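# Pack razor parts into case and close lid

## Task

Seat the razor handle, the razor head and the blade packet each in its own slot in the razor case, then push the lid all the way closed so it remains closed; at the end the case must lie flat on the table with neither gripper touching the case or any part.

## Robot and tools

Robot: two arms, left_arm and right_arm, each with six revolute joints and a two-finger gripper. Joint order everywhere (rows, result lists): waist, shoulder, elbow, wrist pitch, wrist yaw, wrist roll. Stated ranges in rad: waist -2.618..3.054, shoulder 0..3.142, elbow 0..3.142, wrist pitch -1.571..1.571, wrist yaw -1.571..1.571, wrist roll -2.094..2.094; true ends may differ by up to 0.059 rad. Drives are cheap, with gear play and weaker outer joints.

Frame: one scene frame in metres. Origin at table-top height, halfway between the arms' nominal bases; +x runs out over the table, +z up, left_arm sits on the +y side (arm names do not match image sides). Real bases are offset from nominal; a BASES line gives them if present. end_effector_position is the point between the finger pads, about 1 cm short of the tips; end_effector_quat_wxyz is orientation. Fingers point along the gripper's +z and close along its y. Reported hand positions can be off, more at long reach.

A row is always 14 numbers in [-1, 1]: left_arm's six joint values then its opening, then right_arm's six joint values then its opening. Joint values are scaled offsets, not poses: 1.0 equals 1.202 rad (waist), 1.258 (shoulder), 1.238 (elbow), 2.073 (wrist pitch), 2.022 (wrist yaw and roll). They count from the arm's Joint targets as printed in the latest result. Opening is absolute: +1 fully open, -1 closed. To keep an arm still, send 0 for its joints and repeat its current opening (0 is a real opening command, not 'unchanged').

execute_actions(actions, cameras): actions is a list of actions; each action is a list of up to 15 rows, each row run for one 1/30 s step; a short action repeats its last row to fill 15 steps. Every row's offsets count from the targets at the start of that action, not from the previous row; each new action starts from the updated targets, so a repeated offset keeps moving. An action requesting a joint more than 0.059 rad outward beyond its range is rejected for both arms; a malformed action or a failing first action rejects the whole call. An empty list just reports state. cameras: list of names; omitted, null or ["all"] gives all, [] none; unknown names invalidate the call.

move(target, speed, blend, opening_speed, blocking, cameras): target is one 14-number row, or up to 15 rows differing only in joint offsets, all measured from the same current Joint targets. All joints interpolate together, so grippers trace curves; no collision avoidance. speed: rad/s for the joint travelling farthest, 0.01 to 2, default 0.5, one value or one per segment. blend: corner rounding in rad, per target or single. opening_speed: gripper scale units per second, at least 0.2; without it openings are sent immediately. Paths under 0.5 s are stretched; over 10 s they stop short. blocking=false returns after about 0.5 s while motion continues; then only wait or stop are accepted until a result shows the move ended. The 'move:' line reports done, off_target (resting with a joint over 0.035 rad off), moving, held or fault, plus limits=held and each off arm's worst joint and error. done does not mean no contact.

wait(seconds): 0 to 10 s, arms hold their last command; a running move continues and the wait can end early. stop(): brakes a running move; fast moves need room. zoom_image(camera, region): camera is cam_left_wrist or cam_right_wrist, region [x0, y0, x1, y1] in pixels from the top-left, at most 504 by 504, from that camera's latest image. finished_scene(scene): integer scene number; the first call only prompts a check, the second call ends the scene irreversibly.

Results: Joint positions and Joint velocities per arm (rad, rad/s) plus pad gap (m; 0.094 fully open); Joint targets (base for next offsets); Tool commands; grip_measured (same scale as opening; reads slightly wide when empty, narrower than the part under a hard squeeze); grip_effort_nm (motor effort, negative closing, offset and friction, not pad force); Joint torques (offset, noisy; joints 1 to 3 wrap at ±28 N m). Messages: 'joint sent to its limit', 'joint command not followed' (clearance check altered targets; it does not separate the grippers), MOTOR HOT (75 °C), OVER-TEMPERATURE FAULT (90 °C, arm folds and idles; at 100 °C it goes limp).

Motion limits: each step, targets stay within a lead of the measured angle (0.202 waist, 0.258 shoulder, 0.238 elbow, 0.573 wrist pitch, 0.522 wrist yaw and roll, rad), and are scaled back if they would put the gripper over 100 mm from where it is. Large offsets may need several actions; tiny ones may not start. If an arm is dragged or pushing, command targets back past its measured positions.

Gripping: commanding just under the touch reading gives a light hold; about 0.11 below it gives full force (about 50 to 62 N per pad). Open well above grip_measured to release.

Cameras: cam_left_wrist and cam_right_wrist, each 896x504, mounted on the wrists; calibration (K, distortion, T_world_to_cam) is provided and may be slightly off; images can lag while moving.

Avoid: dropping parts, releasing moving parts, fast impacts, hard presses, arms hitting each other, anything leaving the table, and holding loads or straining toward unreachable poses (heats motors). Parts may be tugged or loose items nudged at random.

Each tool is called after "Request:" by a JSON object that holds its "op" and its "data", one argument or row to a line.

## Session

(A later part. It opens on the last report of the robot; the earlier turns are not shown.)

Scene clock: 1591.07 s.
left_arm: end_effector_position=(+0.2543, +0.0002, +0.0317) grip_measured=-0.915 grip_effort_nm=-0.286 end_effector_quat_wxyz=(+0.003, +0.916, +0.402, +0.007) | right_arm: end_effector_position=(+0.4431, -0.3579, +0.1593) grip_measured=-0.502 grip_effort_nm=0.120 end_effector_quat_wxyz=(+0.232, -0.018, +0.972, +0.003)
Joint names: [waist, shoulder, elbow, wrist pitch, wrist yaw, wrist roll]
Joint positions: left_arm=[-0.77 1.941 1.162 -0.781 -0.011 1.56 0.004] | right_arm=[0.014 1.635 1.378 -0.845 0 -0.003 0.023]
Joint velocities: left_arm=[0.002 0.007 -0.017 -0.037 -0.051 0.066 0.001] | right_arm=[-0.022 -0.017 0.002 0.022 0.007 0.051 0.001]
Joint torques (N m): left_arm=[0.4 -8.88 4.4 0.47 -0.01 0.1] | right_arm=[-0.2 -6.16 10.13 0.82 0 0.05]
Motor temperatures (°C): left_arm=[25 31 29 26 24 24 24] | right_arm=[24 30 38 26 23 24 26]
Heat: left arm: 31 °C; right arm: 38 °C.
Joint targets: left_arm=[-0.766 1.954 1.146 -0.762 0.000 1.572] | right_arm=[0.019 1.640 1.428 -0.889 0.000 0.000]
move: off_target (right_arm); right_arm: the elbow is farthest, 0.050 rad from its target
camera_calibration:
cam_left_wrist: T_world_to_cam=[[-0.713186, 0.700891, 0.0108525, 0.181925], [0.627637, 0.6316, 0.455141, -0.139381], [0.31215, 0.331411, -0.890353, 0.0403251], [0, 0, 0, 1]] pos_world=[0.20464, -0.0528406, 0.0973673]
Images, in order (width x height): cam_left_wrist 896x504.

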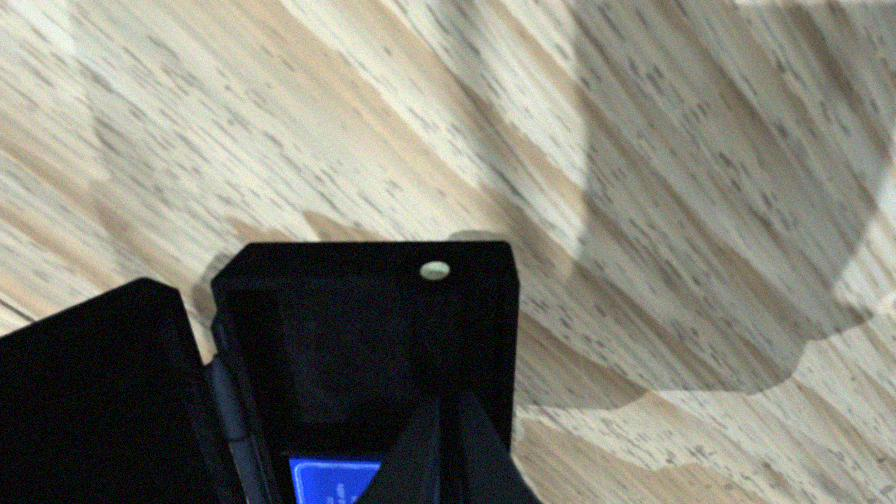

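Request:
{"op": "move", "data": {
  "target": [0,0,0,0,0,0,-0.6,0,0,0,0,0,0,-0.5],
  "opening_speed": 0.6,
  "cameras": []
}}

Request:
{"op": "move", "data": {
  "target": [0,0.008,-0.0085,0.009,0,0,-0.6,0,0,0,0,0,0,-0.5],
  "speed": 0.05,
  "cameras": []
}}

Request:
{"op": "move", "data": {
  "target": [0,0,0,0,0,0,-0.9,0,0,0,0,0,0,-0.5],
  "opening_speed": 0.4,
  "cameras": ["cam_left_wrist"]
}}

Scene clock: 1603.20 s.
left_arm: end_effector_position=(+0.2542, +0.0003, +0.0312) grip_measured=-0.601 grip_effort_nm=0.066 end_effector_quat_wxyz=(+0.002, +0.916, +0.402, +0.007) | right_arm: end_effector_position=(+0.4431, -0.3579, +0.1593) grip_measured=-0.502 grip_effort_nm=0.115 end_effector_quat_wxyz=(+0.232, -0.018, +0.972, +0.003)
Joint names: [waist, shoulder, elbow, wrist pitch, wrist yaw, wrist roll]
Joint positions: left_arm=[-0.77 1.942 1.162 -0.781 -0.011 1.56 0.019] | right_arm=[0.014 1.635 1.378 -0.845 0 -0.003 0.023]
Joint velocities: left_arm=[-0.012 -0.007 0.002 -0.037 -0.066 -0.022 0] | right_arm=[-0.012 -0.017 0.002 -0.051 -0.007 -0.066 -0.001]
Joint torques (N m): left_arm=[0.36 -8.9 4.41 0.46 0.01 0.11] | right_arm=[-0.16 -6.17 10.06 0.81 0.02 0.05]
Motor temperatures (°C): left_arm=[25 31 29 26 24 24 24] | right_arm=[24 30 38 25 23 24 26]
Heat: left arm: 31 °C; right arm: 38 °C.
Joint targets: left_arm=[-0.766 1.954 1.146 -0.762 0.000 1.572] | right_arm=[0.019 1.640 1.428 -0.889 0.000 0.000]
move: off_target (right_arm); right_arm: the elbow is farthest, 0.050 rad from its target
No camera images: "cameras" was empty.

Scene clock: 1604.10 s.
left_arm: end_effector_position=(+0.2556, -0.0010, +0.0269) grip_measured=-0.601 grip_effort_nm=0.061 end_effector_quat_wxyz=(+0.006, +0.916, +0.401, +0.009) | right_arm: end_effector_position=(+0.4431, -0.3579, +0.1593) grip_measured=-0.502 grip_effort_nm=0.110 end_effector_quat_wxyz=(+0.232, -0.018, +0.972, +0.003)
Joint names: [waist, shoulder, elbow, wrist pitch, wrist yaw, wrist roll]
Joint positions: left_arm=[-0.77 1.95 1.152 -0.755 -0.011 1.561 0.019] | right_arm=[0.014 1.635 1.378 -0.845 0 -0.003 0.023]
Joint velocities: left_arm=[-0.022 -0.007 -0.002 0.11 0.081 0.066 0] | right_arm=[-0.002 0.002 0.007 -0.037 0.007 0.022 0]
Joint torques (N m): left_arm=[0.43 -8.83 4.36 0.42 0.02 0.1] | right_arm=[-0.14 -6.2 10.06 0.82 -0.01 0.06]
Motor temperatures (°C): left_arm=[25 31 29 26 24 24 24] | right_arm=[24 30 38 25 23 24 26]
Heat: left arm: 31 °C; right arm: 38 °C.
Joint targets: left_arm=[-0.766 1.964 1.136 -0.744 0.000 1.572] | right_arm=[0.019 1.640 1.428 -0.889 0.000 0.000]
move: off_target (right_arm); right_arm: the elbow is farthest, 0.050 rad from its target
No camera images: "cameras" was empty.

Scene clock: 1605.10 s.
left_arm: end_effector_position=(+0.2552, -0.0006, +0.0265) grip_measured=-0.854 grip_effort_nm=-0.979 end_effector_quat_wxyz=(+0.005, +0.916, +0.402, +0.008) | right_arm: end_effector_position=(+0.4431, -0.3579, +0.1593) grip_measured=-0.502 grip_effort_nm=0.125 end_effector_quat_wxyz=(+0.232, -0.018, +0.972, +0.003)
Joint names: [waist, shoulder, elbow, wrist pitch, wrist yaw, wrist roll]
Joint positions: left_arm=[-0.77 1.95 1.151 -0.755 -0.011 1.56 0.007] | right_arm=[0.014 1.635 1.378 -0.845 0 -0.003 0.023]
Joint velocities: left_arm=[-0.007 -0.012 -0.012 0.022 -0.022 -0.066 -0.001] | right_arm=[0.002 0.002 -0.017 -0.007 0.051 -0.037 0.001]
Joint torques (N m): left_arm=[0.25 -8.75 4.44 0.4 0.01 0.11] | right_arm=[-0.18 -6.16 10.04 0.82 0.01 0.05]
Motor temperatures (°C): left_arm=[25 31 29 26 24 24 24] | right_arm=[24 30 38 25 23 24 26]
Heat: left arm: 31 °C; right arm: 38 °C.
Joint targets: left_arm=[-0.766 1.964 1.136 -0.744 0.000 1.572] | right_arm=[0.019 1.640 1.428 -0.889 0.000 0.000]
move: off_target (right_arm); right_arm: the elbow is farthest, 0.050 rad from its target
camera_calibration:
cam_left_wrist: T_world_to_cam=[[-0.713221, 0.700924, 0.00471831, 0.183315], [0.625602, 0.633513, 0.455285, -0.136544], [0.316131, 0.32767, -0.890333, 0.0347108], [0, 0, 0, 1]] pos_world=[0.205193, -0.0533608, 0.0922058]
Images, in order (width x height): cam_left_wrist 896x504.

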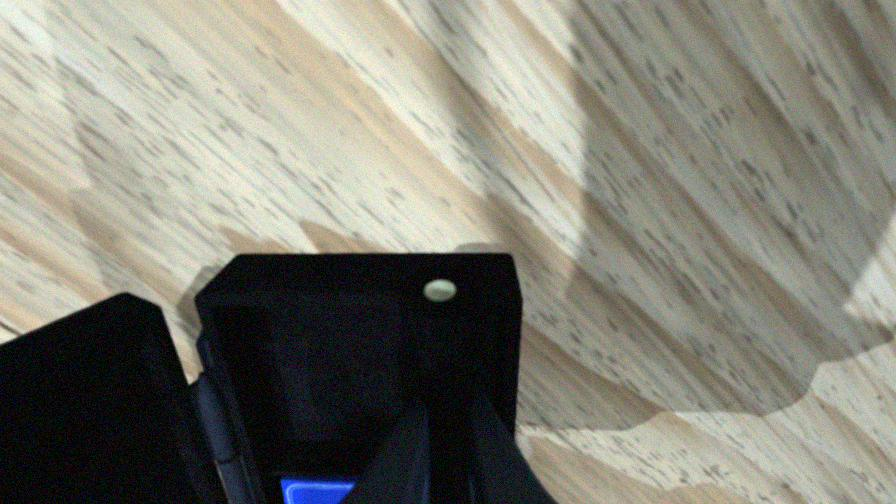

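Request:
{"op": "move", "data": {
  "target": [
    [0,-0.02,0.036,0,0,0,-0.92,0,0,0,0,0,0,-0.5],
    [0,-0.055,0.068,-0.0357,0,0,-0.92,0,0,0,0,0,0,-0.5]
  ],
  "speed": 0.1,
  "cameras": ["cam_left_wrist"]
}}

Request:
{"op": "zoom_image", "data": {
  "camera": "cam_left_wrist",
  "region": [340, 150, 600, 504]
}}

Scene clock: 1613.67 s.
left_arm: end_effector_position=(+0.2594, -0.0046, +0.0412) grip_measured=-0.858 grip_effort_nm=-1.033 end_effector_quat_wxyz=(+0.013, +0.918, +0.397, +0.012) | right_arm: end_effector_position=(+0.4431, -0.3579, +0.1593) grip_measured=-0.502 grip_effort_nm=0.115 end_effector_quat_wxyz=(+0.232, -0.018, +0.972, +0.003)
Joint names: [waist, shoulder, elbow, wrist pitch, wrist yaw, wrist roll]
Joint positions: left_arm=[-0.77 1.927 1.185 -0.795 -0.011 1.572 0.007] | right_arm=[0.014 1.635 1.378 -0.845 0 -0.003 0.023]
Joint velocities: left_arm=[0.002 -0.007 0.007 -0.007 0.081 -0.037 -0.001] | right_arm=[-0.002 0.002 0.012 -0.022 0.066 -0.066 0.001]
Joint torques (N m): left_arm=[0.4 -12.67 8.85 0.11 0.02 0.09] | right_arm=[-0.13 -6.19 10.11 0.82 0 0.04]
Motor temperatures (°C): left_arm=[25 31 29 26 24 24 24] | right_arm=[24 30 38 25 23 24 26]
Heat: left arm: 31 °C; right arm: 38 °C.
Joint targets: left_arm=[-0.766 1.895 1.220 -0.818 0.000 1.572] | right_arm=[0.019 1.640 1.428 -0.889 0.000 0.000]
move: off_target (left_arm, right_arm); left_arm: the elbow is farthest, 0.036 rad from its target; right_arm: the elbow is farthest, 0.050 rad from its target
camera_calibration:
cam_left_wrist: T_world_to_cam=[[-0.704523, 0.709579, -0.0120003, 0.187483], [0.627706, 0.630945, 0.455953, -0.143918], [0.331107, 0.313697, -0.889923, 0.0437379], [0, 0, 0, 1]] pos_world=[0.207943, -0.0559503, 0.106793]
Images, in order (width x height): cam_left_wrist 896x504.

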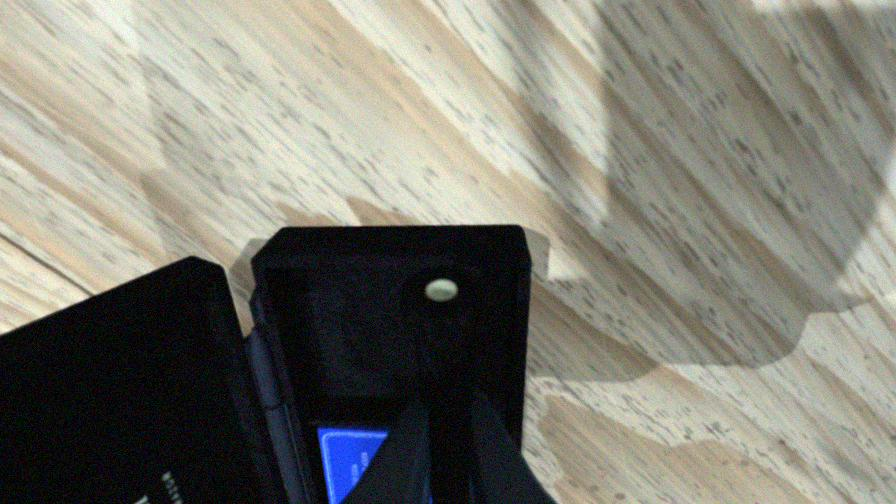

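Scaled by 1.424 from the camera's 896x504 image, which has a finer 1280x720 frame.

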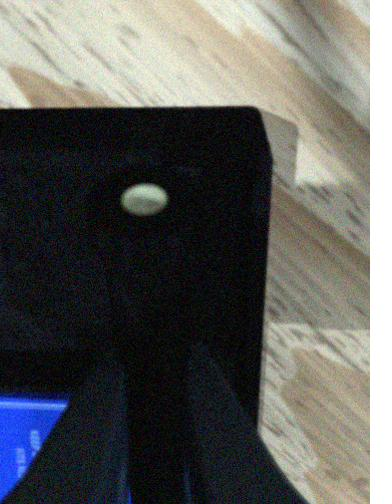

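Request:
{"op": "execute_actions", "data": {
  "actions": [],
  "cameras": ["cam_left_wrist"]
}}

Request:
{"op": "zoom_image", "data": {
  "camera": "cam_left_wrist",
  "region": [340, 150, 640, 350]
}}

Scene clock: 1652.93 s.
left_arm: end_effector_position=(+0.2594, -0.0046, +0.0412) grip_measured=-0.858 grip_effort_nm=-1.038 end_effector_quat_wxyz=(+0.013, +0.918, +0.397, +0.012) | right_arm: end_effector_position=(+0.4431, -0.3579, +0.1593) grip_measured=-0.502 grip_effort_nm=0.115 end_effector_quat_wxyz=(+0.232, -0.018, +0.972, +0.003)
Joint names: [waist, shoulder, elbow, wrist pitch, wrist yaw, wrist roll]
Joint positions: left_arm=[-0.77 1.927 1.185 -0.795 -0.011 1.572 0.007] | right_arm=[0.014 1.635 1.378 -0.845 0 -0.003 0.023]
Joint velocities: left_arm=[-0.002 -0.002 0.002 -0.022 0.022 -0.095 -0.001] | right_arm=[-0.032 -0.017 0.002 -0.022 -0.022 0.037 0.001]
Joint torques (N m): left_arm=[0.38 -12.49 8.88 0.06 0.03 0.09] | right_arm=[-0.16 -6.22 10.07 0.82 -0.01 0.04]
Motor temperatures (°C): left_arm=[25 35 30 26 24 24 25] | right_arm=[24 30 38 25 23 24 26]
Heat: left arm: 35 °C; right arm: 38 °C.
Joint targets: left_arm=[-0.766 1.895 1.220 -0.818 0.000 1.572] | right_arm=[0.019 1.640 1.428 -0.889 0.000 0.000]
Tool commands: left_gripper/opening=-0.92 right_gripper/opening=-0.5
camera_calibration:
cam_left_wrist: T_world_to_cam=[[-0.704523, 0.709579, -0.0120003, 0.187483], [0.627706, 0.630945, 0.455953, -0.143918], [0.331107, 0.313697, -0.889923, 0.0437379], [0, 0, 0, 1]] pos_world=[0.207943, -0.0559503, 0.106793]
Images, in order (width x height): cam_left_wrist 896x504.

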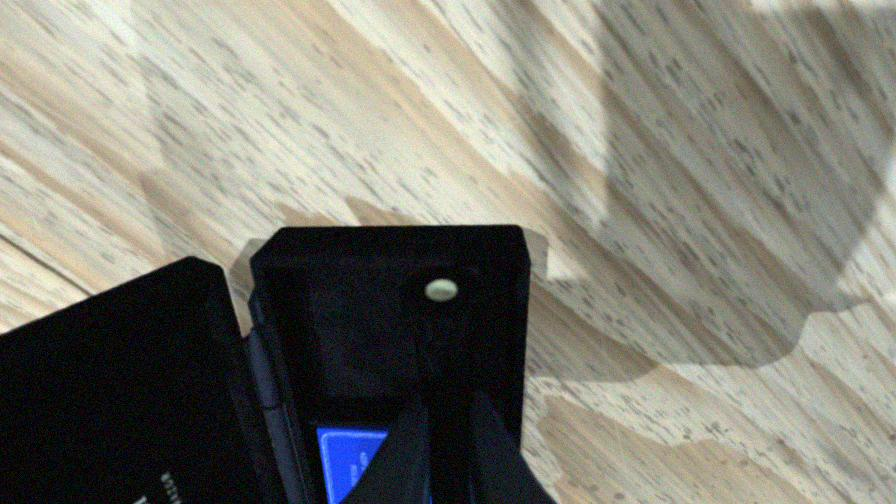

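Scaled by 1.680 from the camera's 896x504 image, which has a finer 1280x720 frame.

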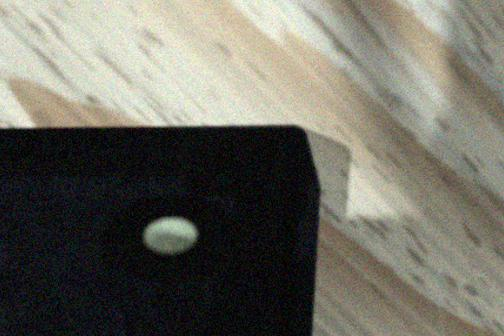

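Request:
{"op": "move", "data": {
  "target": [0.0158,-0.0249,-0.0757,0.0275,0,0,-0.92,0,0,0,0,0,0,-0.5],
  "speed": 0.1,
  "cameras": ["cam_left_wrist"]
}}

Request:
{"op": "zoom_image", "data": {
  "camera": "cam_left_wrist",
  "region": [340, 150, 640, 350]
}}

Scene clock: 1673.57 s.
left_arm: end_effector_position=(+0.2551, +0.0043, +0.0402) grip_measured=-0.858 grip_effort_nm=-1.048 end_effector_quat_wxyz=(+0.012, +0.916, +0.401, +0.012) | right_arm: end_effector_position=(+0.4431, -0.3579, +0.1593) grip_measured=-0.502 grip_effort_nm=0.120 end_effector_quat_wxyz=(+0.232, -0.018, +0.972, +0.003)
Joint names: [waist, shoulder, elbow, wrist pitch, wrist yaw, wrist roll]
Joint positions: left_arm=[-0.759 1.899 1.142 -0.781 -0.011 1.572 0.007] | right_arm=[0.014 1.635 1.378 -0.845 0 -0.003 0.023]
Joint velocities: left_arm=[0.007 -0.007 -0.017 0.022 -0.095 0.022 -0.001] | right_arm=[-0.012 0.002 -0.017 -0.037 -0.037 -0.037 0.001]
Joint torques (N m): left_arm=[0.39 -12.51 4.48 0.54 -0.01 0.11] | right_arm=[-0.13 -6.22 10.1 0.8 0 0.04]
Motor temperatures (°C): left_arm=[25 36 30 26 24 24 25] | right_arm=[24 30 38 25 23 24 26]
Heat: left arm: 36 °C; right arm: 38 °C.
Joint targets: left_arm=[-0.747 1.863 1.126 -0.761 0.000 1.572] | right_arm=[0.019 1.640 1.428 -0.889 0.000 0.000]
move: off_target (left_arm, right_arm); left_arm: the shoulder is farthest, 0.036 rad from its target; right_arm: the elbow is farthest, 0.050 rad from its target
camera_calibration:
cam_left_wrist: T_world_to_cam=[[-0.712115, 0.701985, -0.0104674, 0.180075], [0.62141, 0.637175, 0.455914, -0.144847], [0.326714, 0.318158, -0.889962, 0.0426211], [0, 0, 0, 1]] pos_world=[0.204318, -0.0476779, 0.105854]
Images, in order (width x height): cam_left_wrist 896x504.

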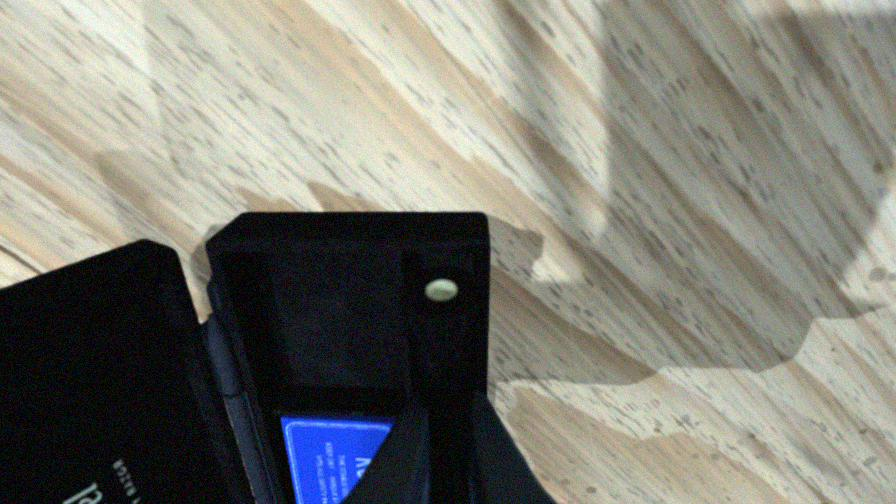

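Scaled by 1.680 from the camera's 896x504 image, which has a finer 1280x720 frame.

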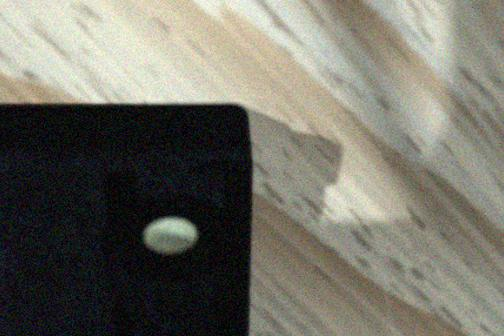

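Request:
{"op": "move", "data": {
  "target": [-0.0237,0.0489,-0.0218,0.0222,0,0,-0.92,0,0,0,0,0,0,-0.5],
  "speed": 0.06,
  "cameras": ["cam_left_wrist"]
}}

Request:
{"op": "zoom_image", "data": {
  "camera": "cam_left_wrist",
  "region": [340, 150, 640, 350]
}}

Scene clock: 1688.90 s.
left_arm: end_effector_position=(+0.2542, +0.0030, +0.0304) grip_measured=-0.859 grip_effort_nm=-1.038 end_effector_quat_wxyz=(+0.016, +0.917, +0.399, +0.013) | right_arm: end_effector_position=(+0.4431, -0.3579, +0.1593) grip_measured=-0.502 grip_effort_nm=0.115 end_effector_quat_wxyz=(+0.232, -0.018, +0.972, +0.003)
Joint names: [waist, shoulder, elbow, wrist pitch, wrist yaw, wrist roll]
Joint positions: left_arm=[-0.764 1.913 1.116 -0.734 -0.011 1.572 0.007] | right_arm=[0.014 1.635 1.378 -0.845 0 -0.003 0.023]
Joint velocities: left_arm=[0.007 0.002 0.007 -0.066 -0.007 0.037 -0.001] | right_arm=[0.017 -0.007 -0.007 -0.037 -0.037 -0.022 -0.001]
Joint torques (N m): left_arm=[-0.47 -8.8 4.33 0.53 0.02 0.07] | right_arm=[-0.14 -6.16 10.11 0.81 0 0.06]
Motor temperatures (°C): left_arm=[25 36 29 26 24 24 26] | right_arm=[24 30 38 25 23 24 26]
Heat: left arm: 36 °C; right arm: 38 °C.
Joint targets: left_arm=[-0.776 1.925 1.099 -0.715 0.000 1.572] | right_arm=[0.019 1.640 1.428 -0.889 0.000 0.000]
move: off_target (right_arm); right_arm: the elbow is farthest, 0.050 rad from its target
camera_calibration:
cam_left_wrist: T_world_to_cam=[[-0.708796, 0.70518, -0.0181319, 0.179614], [0.621772, 0.636688, 0.4561, -0.139131], [0.333177, 0.312008, -0.889744, 0.0329819], [0, 0, 0, 1]] pos_world=[0.202829, -0.0483678, 0.09606]
Images, in order (width x height): cam_left_wrist 896x504.

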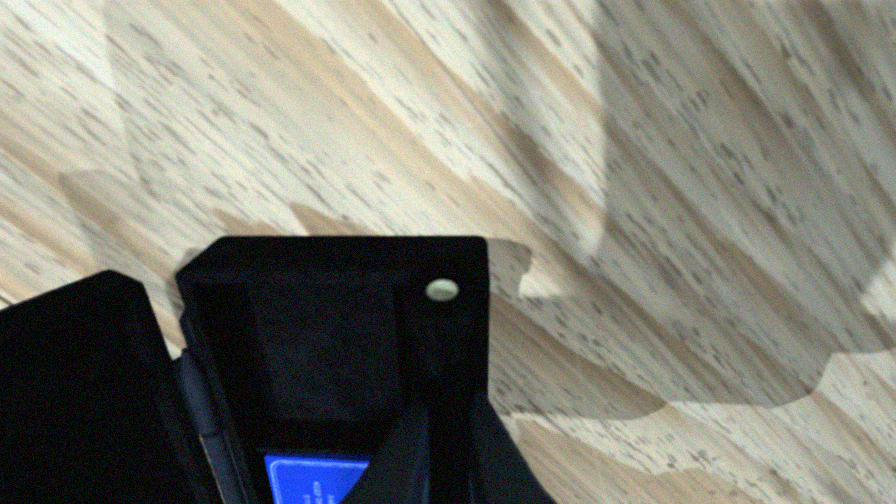

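Scaled by 1.680 from the camera's 896x504 image, which has a finer 1280x720 frame.

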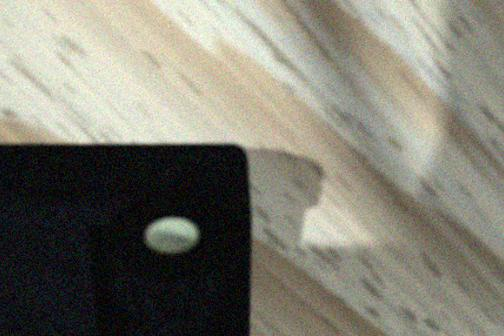

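Request:
{"op": "move", "data": {
  "target": [0.021,0.0075,-0.0065,0.0072,0,0,-0.92,0,0,0,0,0,0,-0.5],
  "speed": 0.05,
  "cameras": ["cam_left_wrist"]
}}

Request:
{"op": "zoom_image", "data": {
  "camera": "cam_left_wrist",
  "region": [340, 150, 640, 350]
}}

Scene clock: 1703.07 s.
left_arm: end_effector_position=(+0.2557, +0.0017, +0.0269) grip_measured=-0.859 grip_effort_nm=-1.033 end_effector_quat_wxyz=(+0.019, +0.916, +0.399, +0.015) | right_arm: end_effector_position=(+0.4431, -0.3579, +0.1593) grip_measured=-0.502 grip_effort_nm=0.115 end_effector_quat_wxyz=(+0.232, -0.018, +0.972, +0.003)
Joint names: [waist, shoulder, elbow, wrist pitch, wrist yaw, wrist roll]
Joint positions: left_arm=[-0.764 1.921 1.109 -0.712 -0.011 1.572 0.007] | right_arm=[0.014 1.635 1.378 -0.845 0 -0.003 0.023]
Joint velocities: left_arm=[-0.007 -0.007 0.017 0.022 0.125 0.007 0.001] | right_arm=[-0.012 0.002 0.012 0.007 0.022 0.007 -0.001]
Joint torques (N m): left_arm=[0.4 -8.42 4.26 0.49 0.01 0.11] | right_arm=[-0.16 -6.16 10.09 0.82 0 0.05]
Motor temperatures (°C): left_arm=[25 33 29 26 24 24 26] | right_arm=[24 30 38 25 23 24 26]
Heat: left arm: 33 °C; right arm: 38 °C.
Joint targets: left_arm=[-0.751 1.934 1.091 -0.700 0.000 1.572] | right_arm=[0.019 1.640 1.428 -0.889 0.000 0.000]
move: off_target (right_arm); right_arm: the elbow is farthest, 0.050 rad from its target
camera_calibration:
cam_left_wrist: T_world_to_cam=[[-0.708673, 0.705065, -0.0257953, 0.181671], [0.619208, 0.639069, 0.45626, -0.136909], [0.338178, 0.307366, -0.889473, 0.0284846], [0, 0, 0, 1]] pos_world=[0.203888, -0.0493506, 0.0924888]
Images, in order (width x height): cam_left_wrist 896x504.

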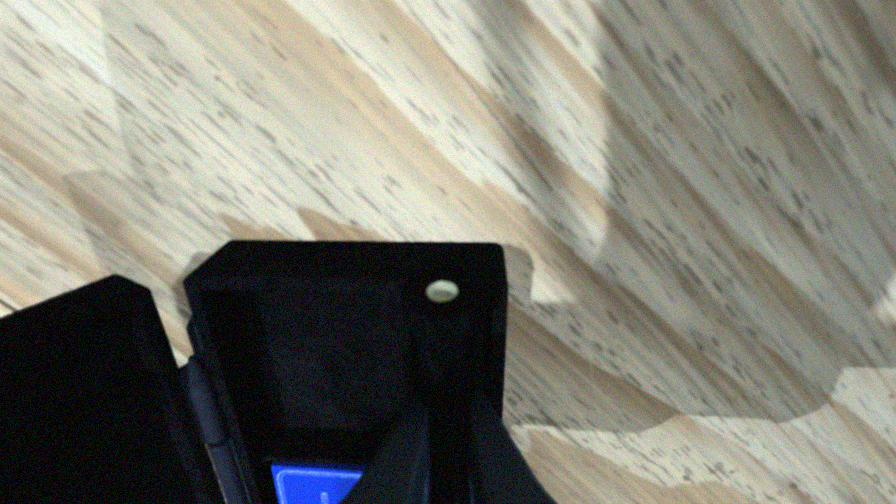

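Scaled by 1.680 from the camera's 896x504 image, which has a finer 1280x720 frame.

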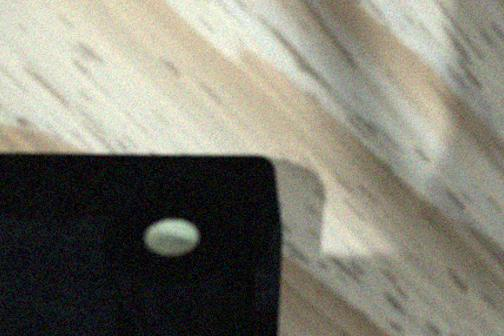

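Request:
{"op": "move", "data": {
  "target": [0,0,0,-0.0246,0,0,-0.92,0,0,0,0,0,0,-0.5],
  "speed": 0.05,
  "cameras": ["cam_left_wrist"]
}}

Request:
{"op": "zoom_image", "data": {
  "camera": "cam_left_wrist",
  "region": [340, 150, 640, 350]
}}

Scene clock: 1720.23 s.
left_arm: end_effector_position=(+0.2548, +0.0025, +0.0268) grip_measured=-0.859 grip_effort_nm=-1.033 end_effector_quat_wxyz=(+0.017, +0.917, +0.399, +0.014) | right_arm: end_effector_position=(+0.4431, -0.3579, +0.1593) grip_measured=-0.502 grip_effort_nm=0.120 end_effector_quat_wxyz=(+0.232, -0.018, +0.972, +0.003)
Joint names: [waist, shoulder, elbow, wrist pitch, wrist yaw, wrist roll]
Joint positions: left_arm=[-0.764 1.921 1.109 -0.717 -0.011 1.572 0.007] | right_arm=[0.014 1.635 1.378 -0.845 0 -0.003 0.023]
Joint velocities: left_arm=[0.012 -0.012 -0.007 -0.022 0.066 -0.081 0.001] | right_arm=[-0.007 -0.007 0.002 0.037 -0.095 -0.051 0]
Joint torques (N m): left_arm=[0.43 -8.43 4.14 -0.01 -0.01 0.09] | right_arm=[-0.16 -6.16 10.09 0.81 0 0.05]
Motor temperatures (°C): left_arm=[25 32 29 26 24 24 26] | right_arm=[24 30 38 25 23 24 26]
Heat: left arm: 32 °C; right arm: 38 °C.
Joint targets: left_arm=[-0.751 1.934 1.091 -0.751 0.000 1.572] | right_arm=[0.019 1.640 1.428 -0.889 0.000 0.000]
move: off_target (right_arm); right_arm: the elbow is farthest, 0.050 rad from its target
camera_calibration:
cam_left_wrist: T_world_to_cam=[[-0.708752, 0.705139, -0.0211974, 0.180424], [0.620747, 0.63764, 0.456167, -0.137251], [0.335178, 0.310151, -0.889642, 0.0292462], [0, 0, 0, 1]] pos_world=[0.203271, -0.0487784, 0.0924525]
Images, in order (width x height): cam_left_wrist 896x504.

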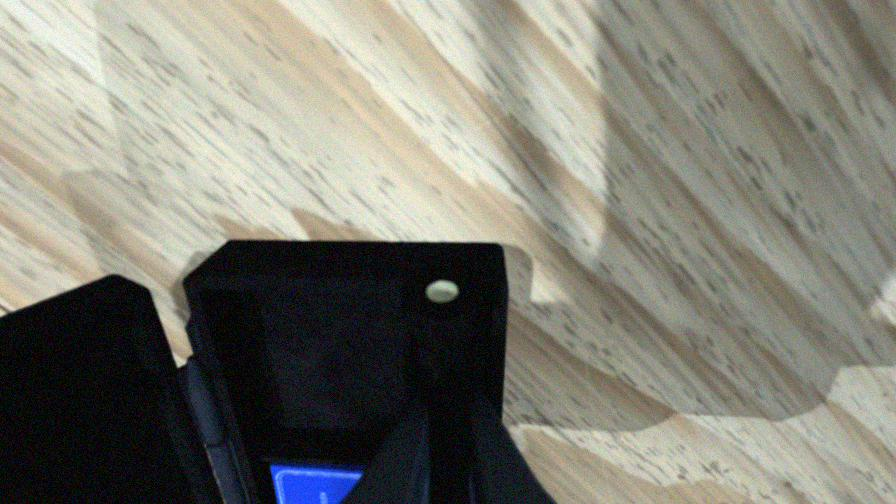

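Scaled by 1.680 from the camera's 896x504 image, which has a finer 1280x720 frame.

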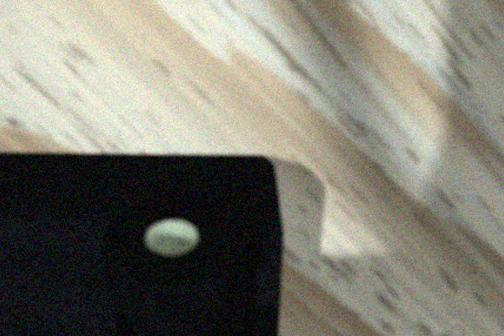

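Request:
{"op": "move", "data": {
  "target": [0,0,0,-0.008,0,0,-0.92,0,0,0,0,0,0,-0.5],
  "speed": 0.05,
  "cameras": ["cam_left_wrist"]
}}

Request:
{"op": "zoom_image", "data": {
  "camera": "cam_left_wrist",
  "region": [340, 150, 640, 350]
}}

Scene clock: 1730.30 s.
left_arm: end_effector_position=(+0.2518, +0.0053, +0.0267) grip_measured=-0.859 grip_effort_nm=-1.028 end_effector_quat_wxyz=(+0.009, +0.917, +0.399, +0.010) | right_arm: end_effector_position=(+0.4431, -0.3579, +0.1593) grip_measured=-0.502 grip_effort_nm=0.110 end_effector_quat_wxyz=(+0.232, -0.018, +0.972, +0.003)
Joint names: [waist, shoulder, elbow, wrist pitch, wrist yaw, wrist roll]
Joint positions: left_arm=[-0.764 1.921 1.109 -0.734 -0.011 1.572 0.007] | right_arm=[0.014 1.635 1.378 -0.845 0 -0.003 0.023]
Joint velocities: left_arm=[-0.012 0.002 -0.007 0.022 -0.095 -0.051 -0.001] | right_arm=[0.002 0.002 -0.012 0.007 -0.066 -0.051 0]
Joint torques (N m): left_arm=[0.34 -8.5 4.12 -0.08 0.02 0.08] | right_arm=[-0.17 -6.15 10.09 0.81 -0.01 0.06]
Motor temperatures (°C): left_arm=[25 32 29 26 24 24 26] | right_arm=[24 29 38 25 23 24 26]
Heat: left arm: 32 °C; right arm: 38 °C.
Joint targets: left_arm=[-0.751 1.934 1.091 -0.767 0.000 1.572] | right_arm=[0.019 1.640 1.428 -0.889 0.000 0.000]
move: off_target (right_arm); right_arm: the elbow is farthest, 0.050 rad from its target
camera_calibration:
cam_left_wrist: T_world_to_cam=[[-0.70891, 0.705286, -0.00433532, 0.175821], [0.626386, 0.632406, 0.455745, -0.138479], [0.324172, 0.320367, -0.8901, 0.0319955], [0, 0, 0, 1]] pos_world=[0.20101, -0.0466794, 0.0923524]
Images, in order (width x height): cam_left_wrist 896x504.

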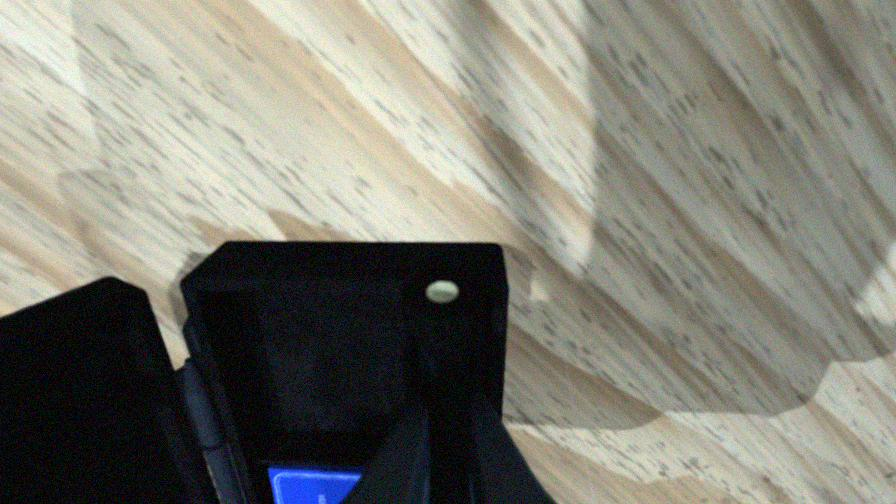

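Scaled by 1.680 from the camera's 896x504 image, which has a finer 1280x720 frame.

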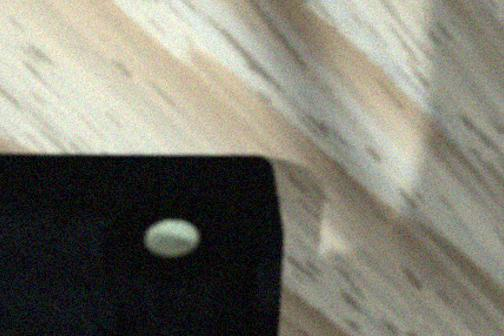

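Request:
{"op": "move", "data": {
  "target": [0,0,0,0,0,0,-0.62,0,0,0,0,0,0,-0.5],
  "opening_speed": 0.2,
  "cameras": ["cam_left_wrist"]
}}

Request:
{"op": "zoom_image", "data": {
  "camera": "cam_left_wrist",
  "region": [340, 150, 640, 350]
}}

Scene clock: 1737.30 s.
left_arm: end_effector_position=(+0.2509, +0.0061, +0.0267) grip_measured=-0.621 grip_effort_nm=0.066 end_effector_quat_wxyz=(+0.007, +0.917, +0.399, +0.009) | right_arm: end_effector_position=(+0.4431, -0.3579, +0.1593) grip_measured=-0.502 grip_effort_nm=0.115 end_effector_quat_wxyz=(+0.232, -0.018, +0.972, +0.003)
Joint names: [waist, shoulder, elbow, wrist pitch, wrist yaw, wrist roll]
Joint positions: left_arm=[-0.764 1.921 1.109 -0.738 -0.011 1.572 0.018] | right_arm=[0.014 1.635 1.378 -0.845 0 -0.003 0.023]
Joint velocities: left_arm=[-0.007 0.007 0.002 -0.037 0.11 -0.051 -0.001] | right_arm=[0.002 -0.007 -0.007 0.051 0.037 0.007 -0.001]
Joint torques (N m): left_arm=[0.57 -8.46 4.12 -0.05 0.01 0.1] | right_arm=[-0.17 -6.19 10.07 0.81 -0.01 0.04]
Motor temperatures (°C): left_arm=[25 32 29 26 24 24 26] | right_arm=[24 29 38 25 23 24 26]
Heat: left arm: 32 °C; right arm: 38 °C.
Joint targets: left_arm=[-0.751 1.934 1.091 -0.767 0.000 1.572] | right_arm=[0.019 1.640 1.428 -0.889 0.000 0.000]
move: off_target (right_arm); right_arm: the elbow is farthest, 0.050 rad from its target
camera_calibration:
cam_left_wrist: T_world_to_cam=[[-0.708917, 0.705292, 0.00026385, 0.174557], [0.627922, 0.630979, 0.455608, -0.138807], [0.32117, 0.323154, -0.890181, 0.0327334], [0, 0, 0, 1]] pos_world=[0.200393, -0.0461068, 0.0923342]
Images, in order (width x height): cam_left_wrist 896x504.

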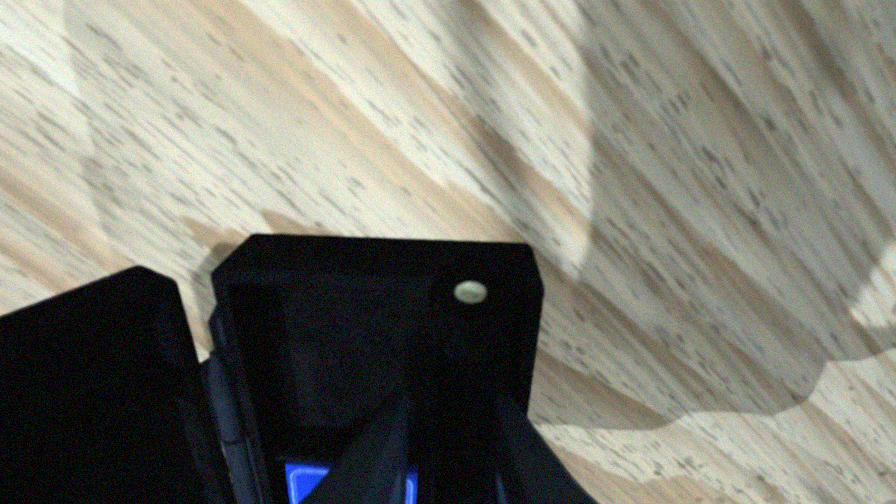

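Scaled by 1.680 from the camera's 896x504 image, which has a finer 1280x720 frame.

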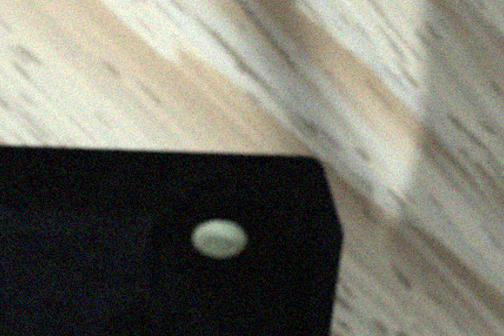

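Request:
{"op": "move", "data": {
  "target": [
    [0,-0.04,0.04,-0.012,0,0,-0.62,0,0,0,0,0,0,-0.5],
    [0,-0.14,0.16,-0.144,0,0,-0.62,0,0,0,0,0,0,-0.5]
  ],
  "speed": 0.3,
  "cameras": ["cam_left_wrist"]
}}

Request:
{"op": "zoom_image", "data": {
  "camera": "cam_left_wrist",
  "region": [200, 150, 700, 504]
}}

Scene clock: 1753.13 s.
left_arm: end_effector_position=(+0.2423, +0.0141, +0.1003) grip_measured=-0.621 grip_effort_nm=0.071 end_effector_quat_wxyz=(-0.005, +0.917, +0.399, +0.004) | right_arm: end_effector_position=(+0.4431, -0.3579, +0.1593) grip_measured=-0.502 grip_effort_nm=0.115 end_effector_quat_wxyz=(+0.232, -0.018, +0.972, +0.003)
Joint names: [waist, shoulder, elbow, wrist pitch, wrist yaw, wrist roll]
Joint positions: left_arm=[-0.764 1.786 1.254 -1.045 -0.011 1.572 0.018] | right_arm=[0.014 1.635 1.378 -0.845 0 -0.003 0.023]
Joint velocities: left_arm=[-0.002 0.012 0.002 -0.066 -0.066 0.066 -0.001] | right_arm=[0.002 -0.002 -0.012 -0.007 0.051 -0.022 -0.001]
Joint torques (N m): left_arm=[0.38 -11.1 9.26 0.01 0 0.07] | right_arm=[-0.16 -6.15 10.09 0.83 0 0.06]
Motor temperatures (°C): left_arm=[25 32 29 26 24 24 25] | right_arm=[24 29 39 25 23 24 26]
Heat: left arm: 32 °C; right arm: 39 °C.
Joint targets: left_arm=[-0.751 1.758 1.289 -1.066 0.000 1.572] | right_arm=[0.019 1.640 1.428 -0.889 0.000 0.000]
move: off_target (right_arm); right_arm: the elbow is farthest, 0.050 rad from its target
camera_calibration:
cam_left_wrist: T_world_to_cam=[[-0.708632, 0.705028, 0.0278553, 0.160005], [0.637133, 0.62243, 0.45458, -0.174004], [0.303153, 0.339877, -0.89027, 0.102607], [0, 0, 0, 1]] pos_world=[0.193143, -0.0393768, 0.165989]
Images, in order (width x height): cam_left_wrist 896x504.

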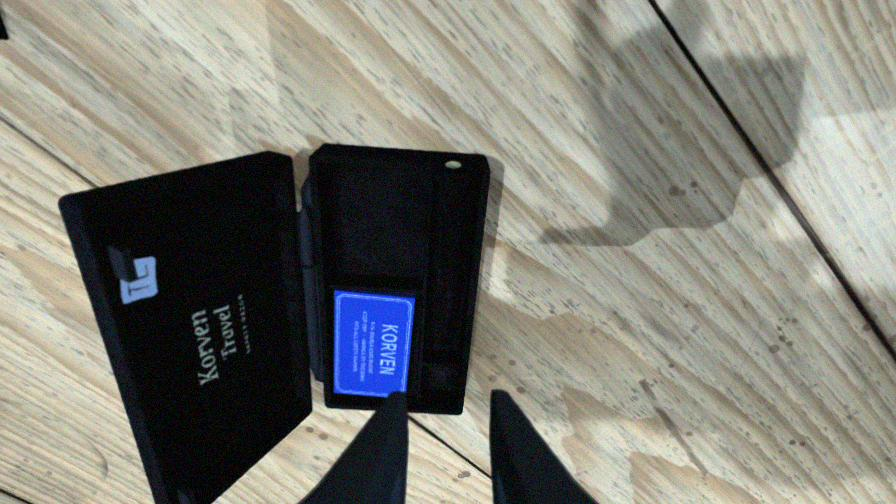

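Scaled by 1.008 from the camera's 896x504 image, which has a finer 1280x720 frame.

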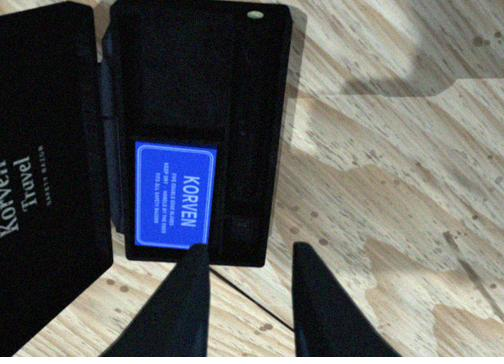

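Request:
{"op": "move", "data": {
  "target": [0,-0.03,0.05,0,0,0,-0.62,0,0,0,0,0,0,-0.5]
}}

Request:
{"op": "move", "data": {
  "target": [0.6755,-0.343,-0.364,0.07,0,-0.56,-0.62,0.6,-0.2035,-0.334,0.16,0,0,-0.5],
  "cameras": ["cam_right_wrist"]
}}

Request:
{"op": "zoom_image", "data": {
  "camera": "cam_right_wrist",
  "region": [250, 100, 650, 404]
}}

Scene clock: 1763.17 s.
left_arm: end_effector_position=(+0.2571, +0.0004, +0.1282) grip_measured=-0.621 grip_effort_nm=0.066 end_effector_quat_wxyz=(+0.040, +0.916, +0.399, +0.024) | right_arm: end_effector_position=(+0.4431, -0.3579, +0.1593) grip_measured=-0.502 grip_effort_nm=0.120 end_effector_quat_wxyz=(+0.232, -0.018, +0.972, +0.003)
Joint names: [waist, shoulder, elbow, wrist pitch, wrist yaw, wrist roll]
Joint positions: left_arm=[-0.764 1.746 1.315 -1.048 -0.011 1.572 0.018] | right_arm=[0.014 1.635 1.378 -0.845 0 -0.003 0.023]
Joint velocities: left_arm=[0.012 0.007 -0.007 0.007 0.051 0.007 -0.001] | right_arm=[-0.002 -0.002 -0.012 0.007 0.095 -0.051 0]
Joint torques (N m): left_arm=[0.42 -10.78 9.39 0.26 0 0.09] | right_arm=[-0.14 -6.17 10.1 0.81 0 0.05]
Motor temperatures (°C): left_arm=[25 32 30 26 24 24 25] | right_arm=[24 29 39 25 23 24 26]
Heat: left arm: 32 °C; right arm: 39 °C.
Joint targets: left_arm=[-0.751 1.720 1.351 -1.066 0.000 1.572] | right_arm=[0.019 1.640 1.428 -0.889 0.000 0.000]
move: off_target (left_arm, right_arm); left_arm: the elbow is farthest, 0.036 rad from its target; right_arm: the elbow is farthest, 0.050 rad from its target
camera_calibration:
cam_left_wrist: T_world_to_cam=[[-0.707108, 0.703613, -0.0701991, 0.191533], [0.604323, 0.652885, 0.456656, -0.179381], [0.367141, 0.280482, -0.886869, 0.110714], [0, 0, 0, 1]] pos_world=[0.20319, -0.0487031, 0.19355]
cam_right_wrist: T_world_to_cam=[[0.031878, -0.999434, -0.0107114, -0.368927], [-0.998988, -0.03152, -0.0320713, 0.475996], [0.0317155, 0.0117229, -0.999428, 0.240266], [0, 0, 0, 1]] pos_world=[0.479655, -0.356532, 0.251443]

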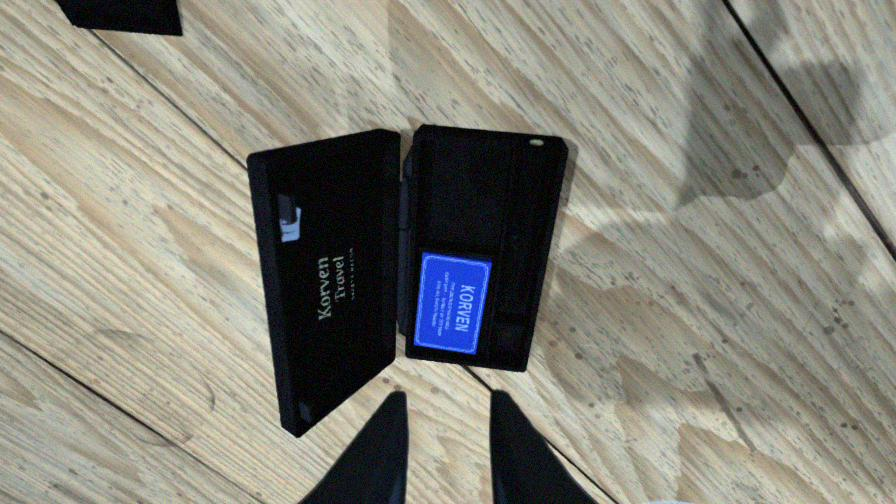

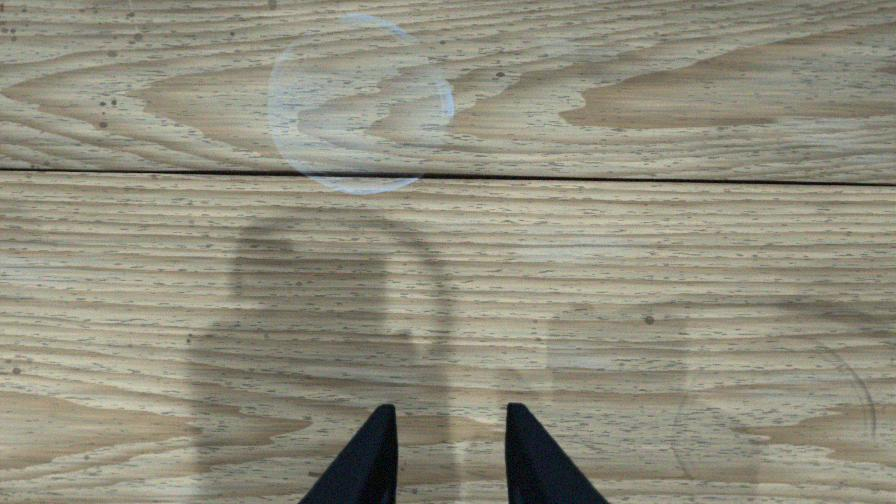

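Scene clock: 1766.20 s.
left_arm: end_effector_position=(+0.2633, +0.2508, +0.1371) grip_measured=-0.621 grip_effort_nm=0.061 end_effector_quat_wxyz=(+0.103, +0.184, +0.977, +0.034) | right_arm: end_effector_position=(+0.3008, -0.1239, +0.1304) grip_measured=-0.502 grip_effort_nm=0.110 end_effector_quat_wxyz=(+0.250, -0.365, +0.892, +0.097)
Joint names: [waist, shoulder, elbow, wrist pitch, wrist yaw, wrist roll]
Joint positions: left_arm=[0.066 1.315 0.919 -0.958 -0.011 0.455 0.018] | right_arm=[0.744 1.424 1.025 -0.63 0.003 -0.014 0.023]
Joint velocities: left_arm=[0.012 -0.007 -0.007 0.066 0.022 0.037 0] | right_arm=[-0.017 -0.007 0.007 -0.037 -0.037 -0.022 0]
Joint torques (N m): left_arm=[0.03 -6.75 5.18 1.16 0.02 -0.08] | right_arm=[0.27 -7.9 4.55 2.05 0.01 0.04]
Motor temperatures (°C): left_arm=[25 32 29 26 24 24 25] | right_arm=[24 30 38 26 23 24 26]
Heat: left arm: 32 °C; right arm: 38 °C.
Joint targets: left_arm=[0.061 1.289 0.901 -0.921 0.000 0.440] | right_arm=[0.740 1.384 1.015 -0.558 0.000 0.000]
move: off_target (left_arm, right_arm); left_arm: the wrist pitch is farthest, 0.037 rad from its target; right_arm: the wrist pitch is farthest, 0.073 rad from its target
camera_calibration:
cam_right_wrist: T_world_to_cam=[[0.696466, -0.717585, -0.00260238, -0.296923], [-0.713776, -0.692387, -0.105471, 0.182123], [0.0738823, 0.0753142, -0.994419, 0.20772], [0, 0, 0, 1]] pos_world=[0.321445, -0.102612, 0.224997]
Images, in order (width x height): cam_right_wrist 896x504.

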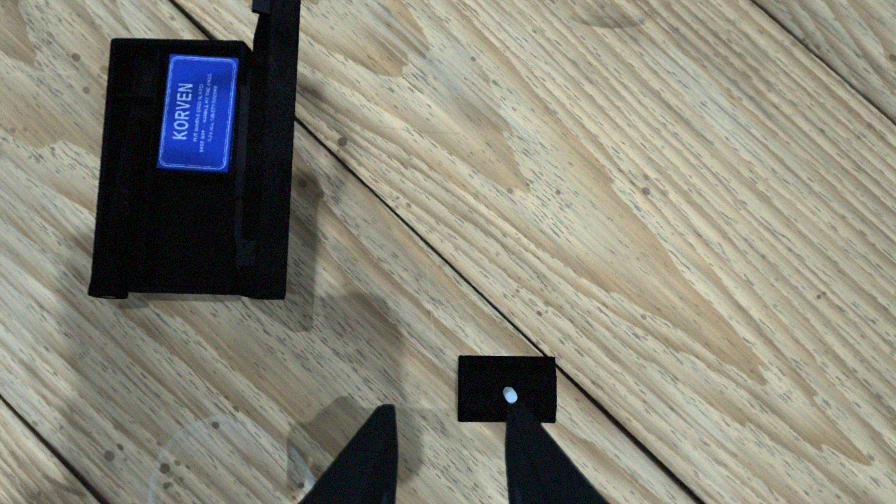

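Scaled by 1.260 from the camera's 896x504 image, which has a finer 1280x720 frame.

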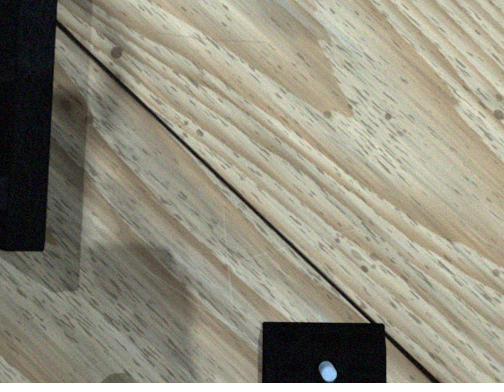

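Request:
{"op": "zoom_image", "data": {
  "camera": "cam_right_wrist",
  "region": [60, 150, 260, 310]
}}

Request:
{"op": "zoom_image", "data": {
  "camera": "cam_right_wrist",
  "region": [60, 10, 360, 310]
}}

Scaled by 2.520 from the camera's 896x504 image, which has a finer 1280x720 frame.

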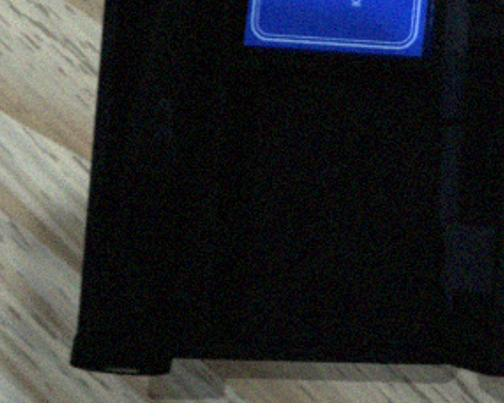

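Scaled by 1.680 from the camera's 896x504 image, which has a finer 1280x720 frame.

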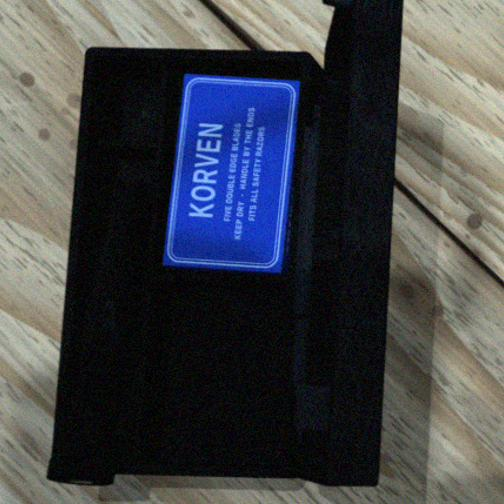

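Request:
{"op": "move", "data": {
  "target": [-0.6755,0.343,0.364,-0.07,0,0.6,-0.62,-0.6,0.2035,0.334,-0.16,0,0,-0.5],
  "cameras": ["cam_left_wrist"]
}}

Request:
{"op": "zoom_image", "data": {
  "camera": "cam_left_wrist",
  "region": [350, 100, 650, 400]
}}

Scene clock: 1810.60 s.
left_arm: end_effector_position=(+0.2599, +0.0006, +0.1375) grip_measured=-0.621 grip_effort_nm=0.056 end_effector_quat_wxyz=(+0.056, +0.929, +0.365, +0.034) | right_arm: end_effector_position=(+0.4431, -0.3576, +0.1593) grip_measured=-0.502 grip_effort_nm=0.115 end_effector_quat_wxyz=(+0.232, -0.018, +0.972, +0.004)
Joint names: [waist, shoulder, elbow, wrist pitch, wrist yaw, wrist roll]
Joint positions: left_arm=[-0.758 1.712 1.309 -1.038 -0.011 1.652 0.018] | right_arm=[0.014 1.635 1.378 -0.845 -0.001 -0.003 0.023]
Joint velocities: left_arm=[0.002 -0.017 0.007 0.022 -0.066 0.066 0] | right_arm=[0.002 0.002 -0.002 -0.037 0.037 -0.037 0.001]
Joint torques (N m): left_arm=[0.16 -7.91 10.07 0.25 0 0.08] | right_arm=[-0.03 -6.17 10.1 0.82 0.01 0.05]
Motor temperatures (°C): left_arm=[25 30 29 27 24 24 24] | right_arm=[24 31 34 30 23 24 26]
Heat: left arm: 30 °C; right arm: 34 °C.
Joint targets: left_arm=[-0.751 1.720 1.351 -1.066 0.000 1.653] | right_arm=[0.019 1.640 1.428 -0.889 0.000 0.000]
move: off_target (left_arm, right_arm); left_arm: the elbow is farthest, 0.043 rad from its target; right_arm: the elbow is farthest, 0.050 rad from its target
camera_calibration:
cam_left_wrist: T_world_to_cam=[[-0.650894, 0.751632, -0.106705, 0.184366], [0.635315, 0.61624, 0.465428, -0.194711], [0.415587, 0.235153, -0.87863, 0.104181], [0, 0, 0, 1]] pos_world=[0.200409, -0.0430851, 0.201833]
Images, in order (width x height): cam_left_wrist 896x504.

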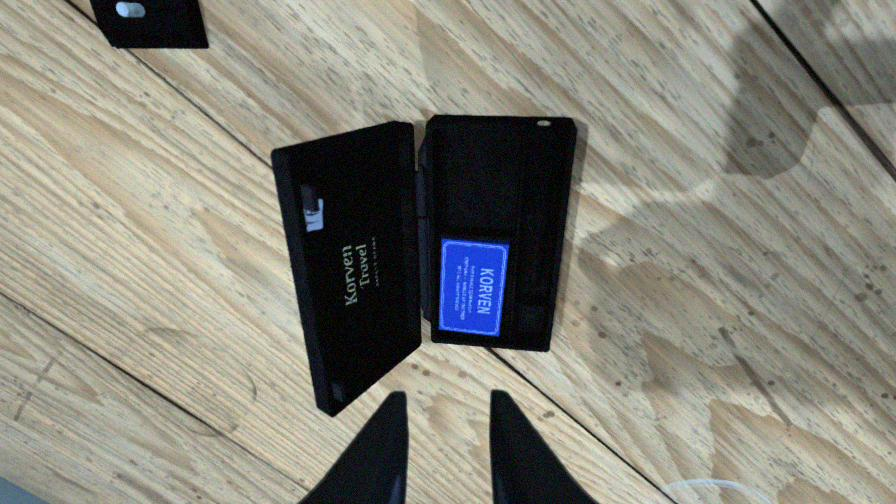

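Scaled by 1.680 from the camera's 896x504 image, which has a finer 1280x720 frame.

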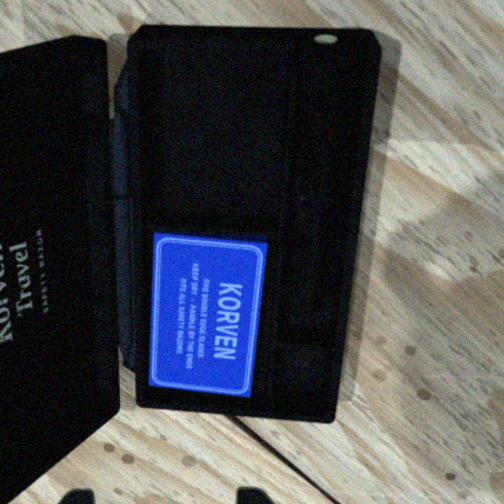

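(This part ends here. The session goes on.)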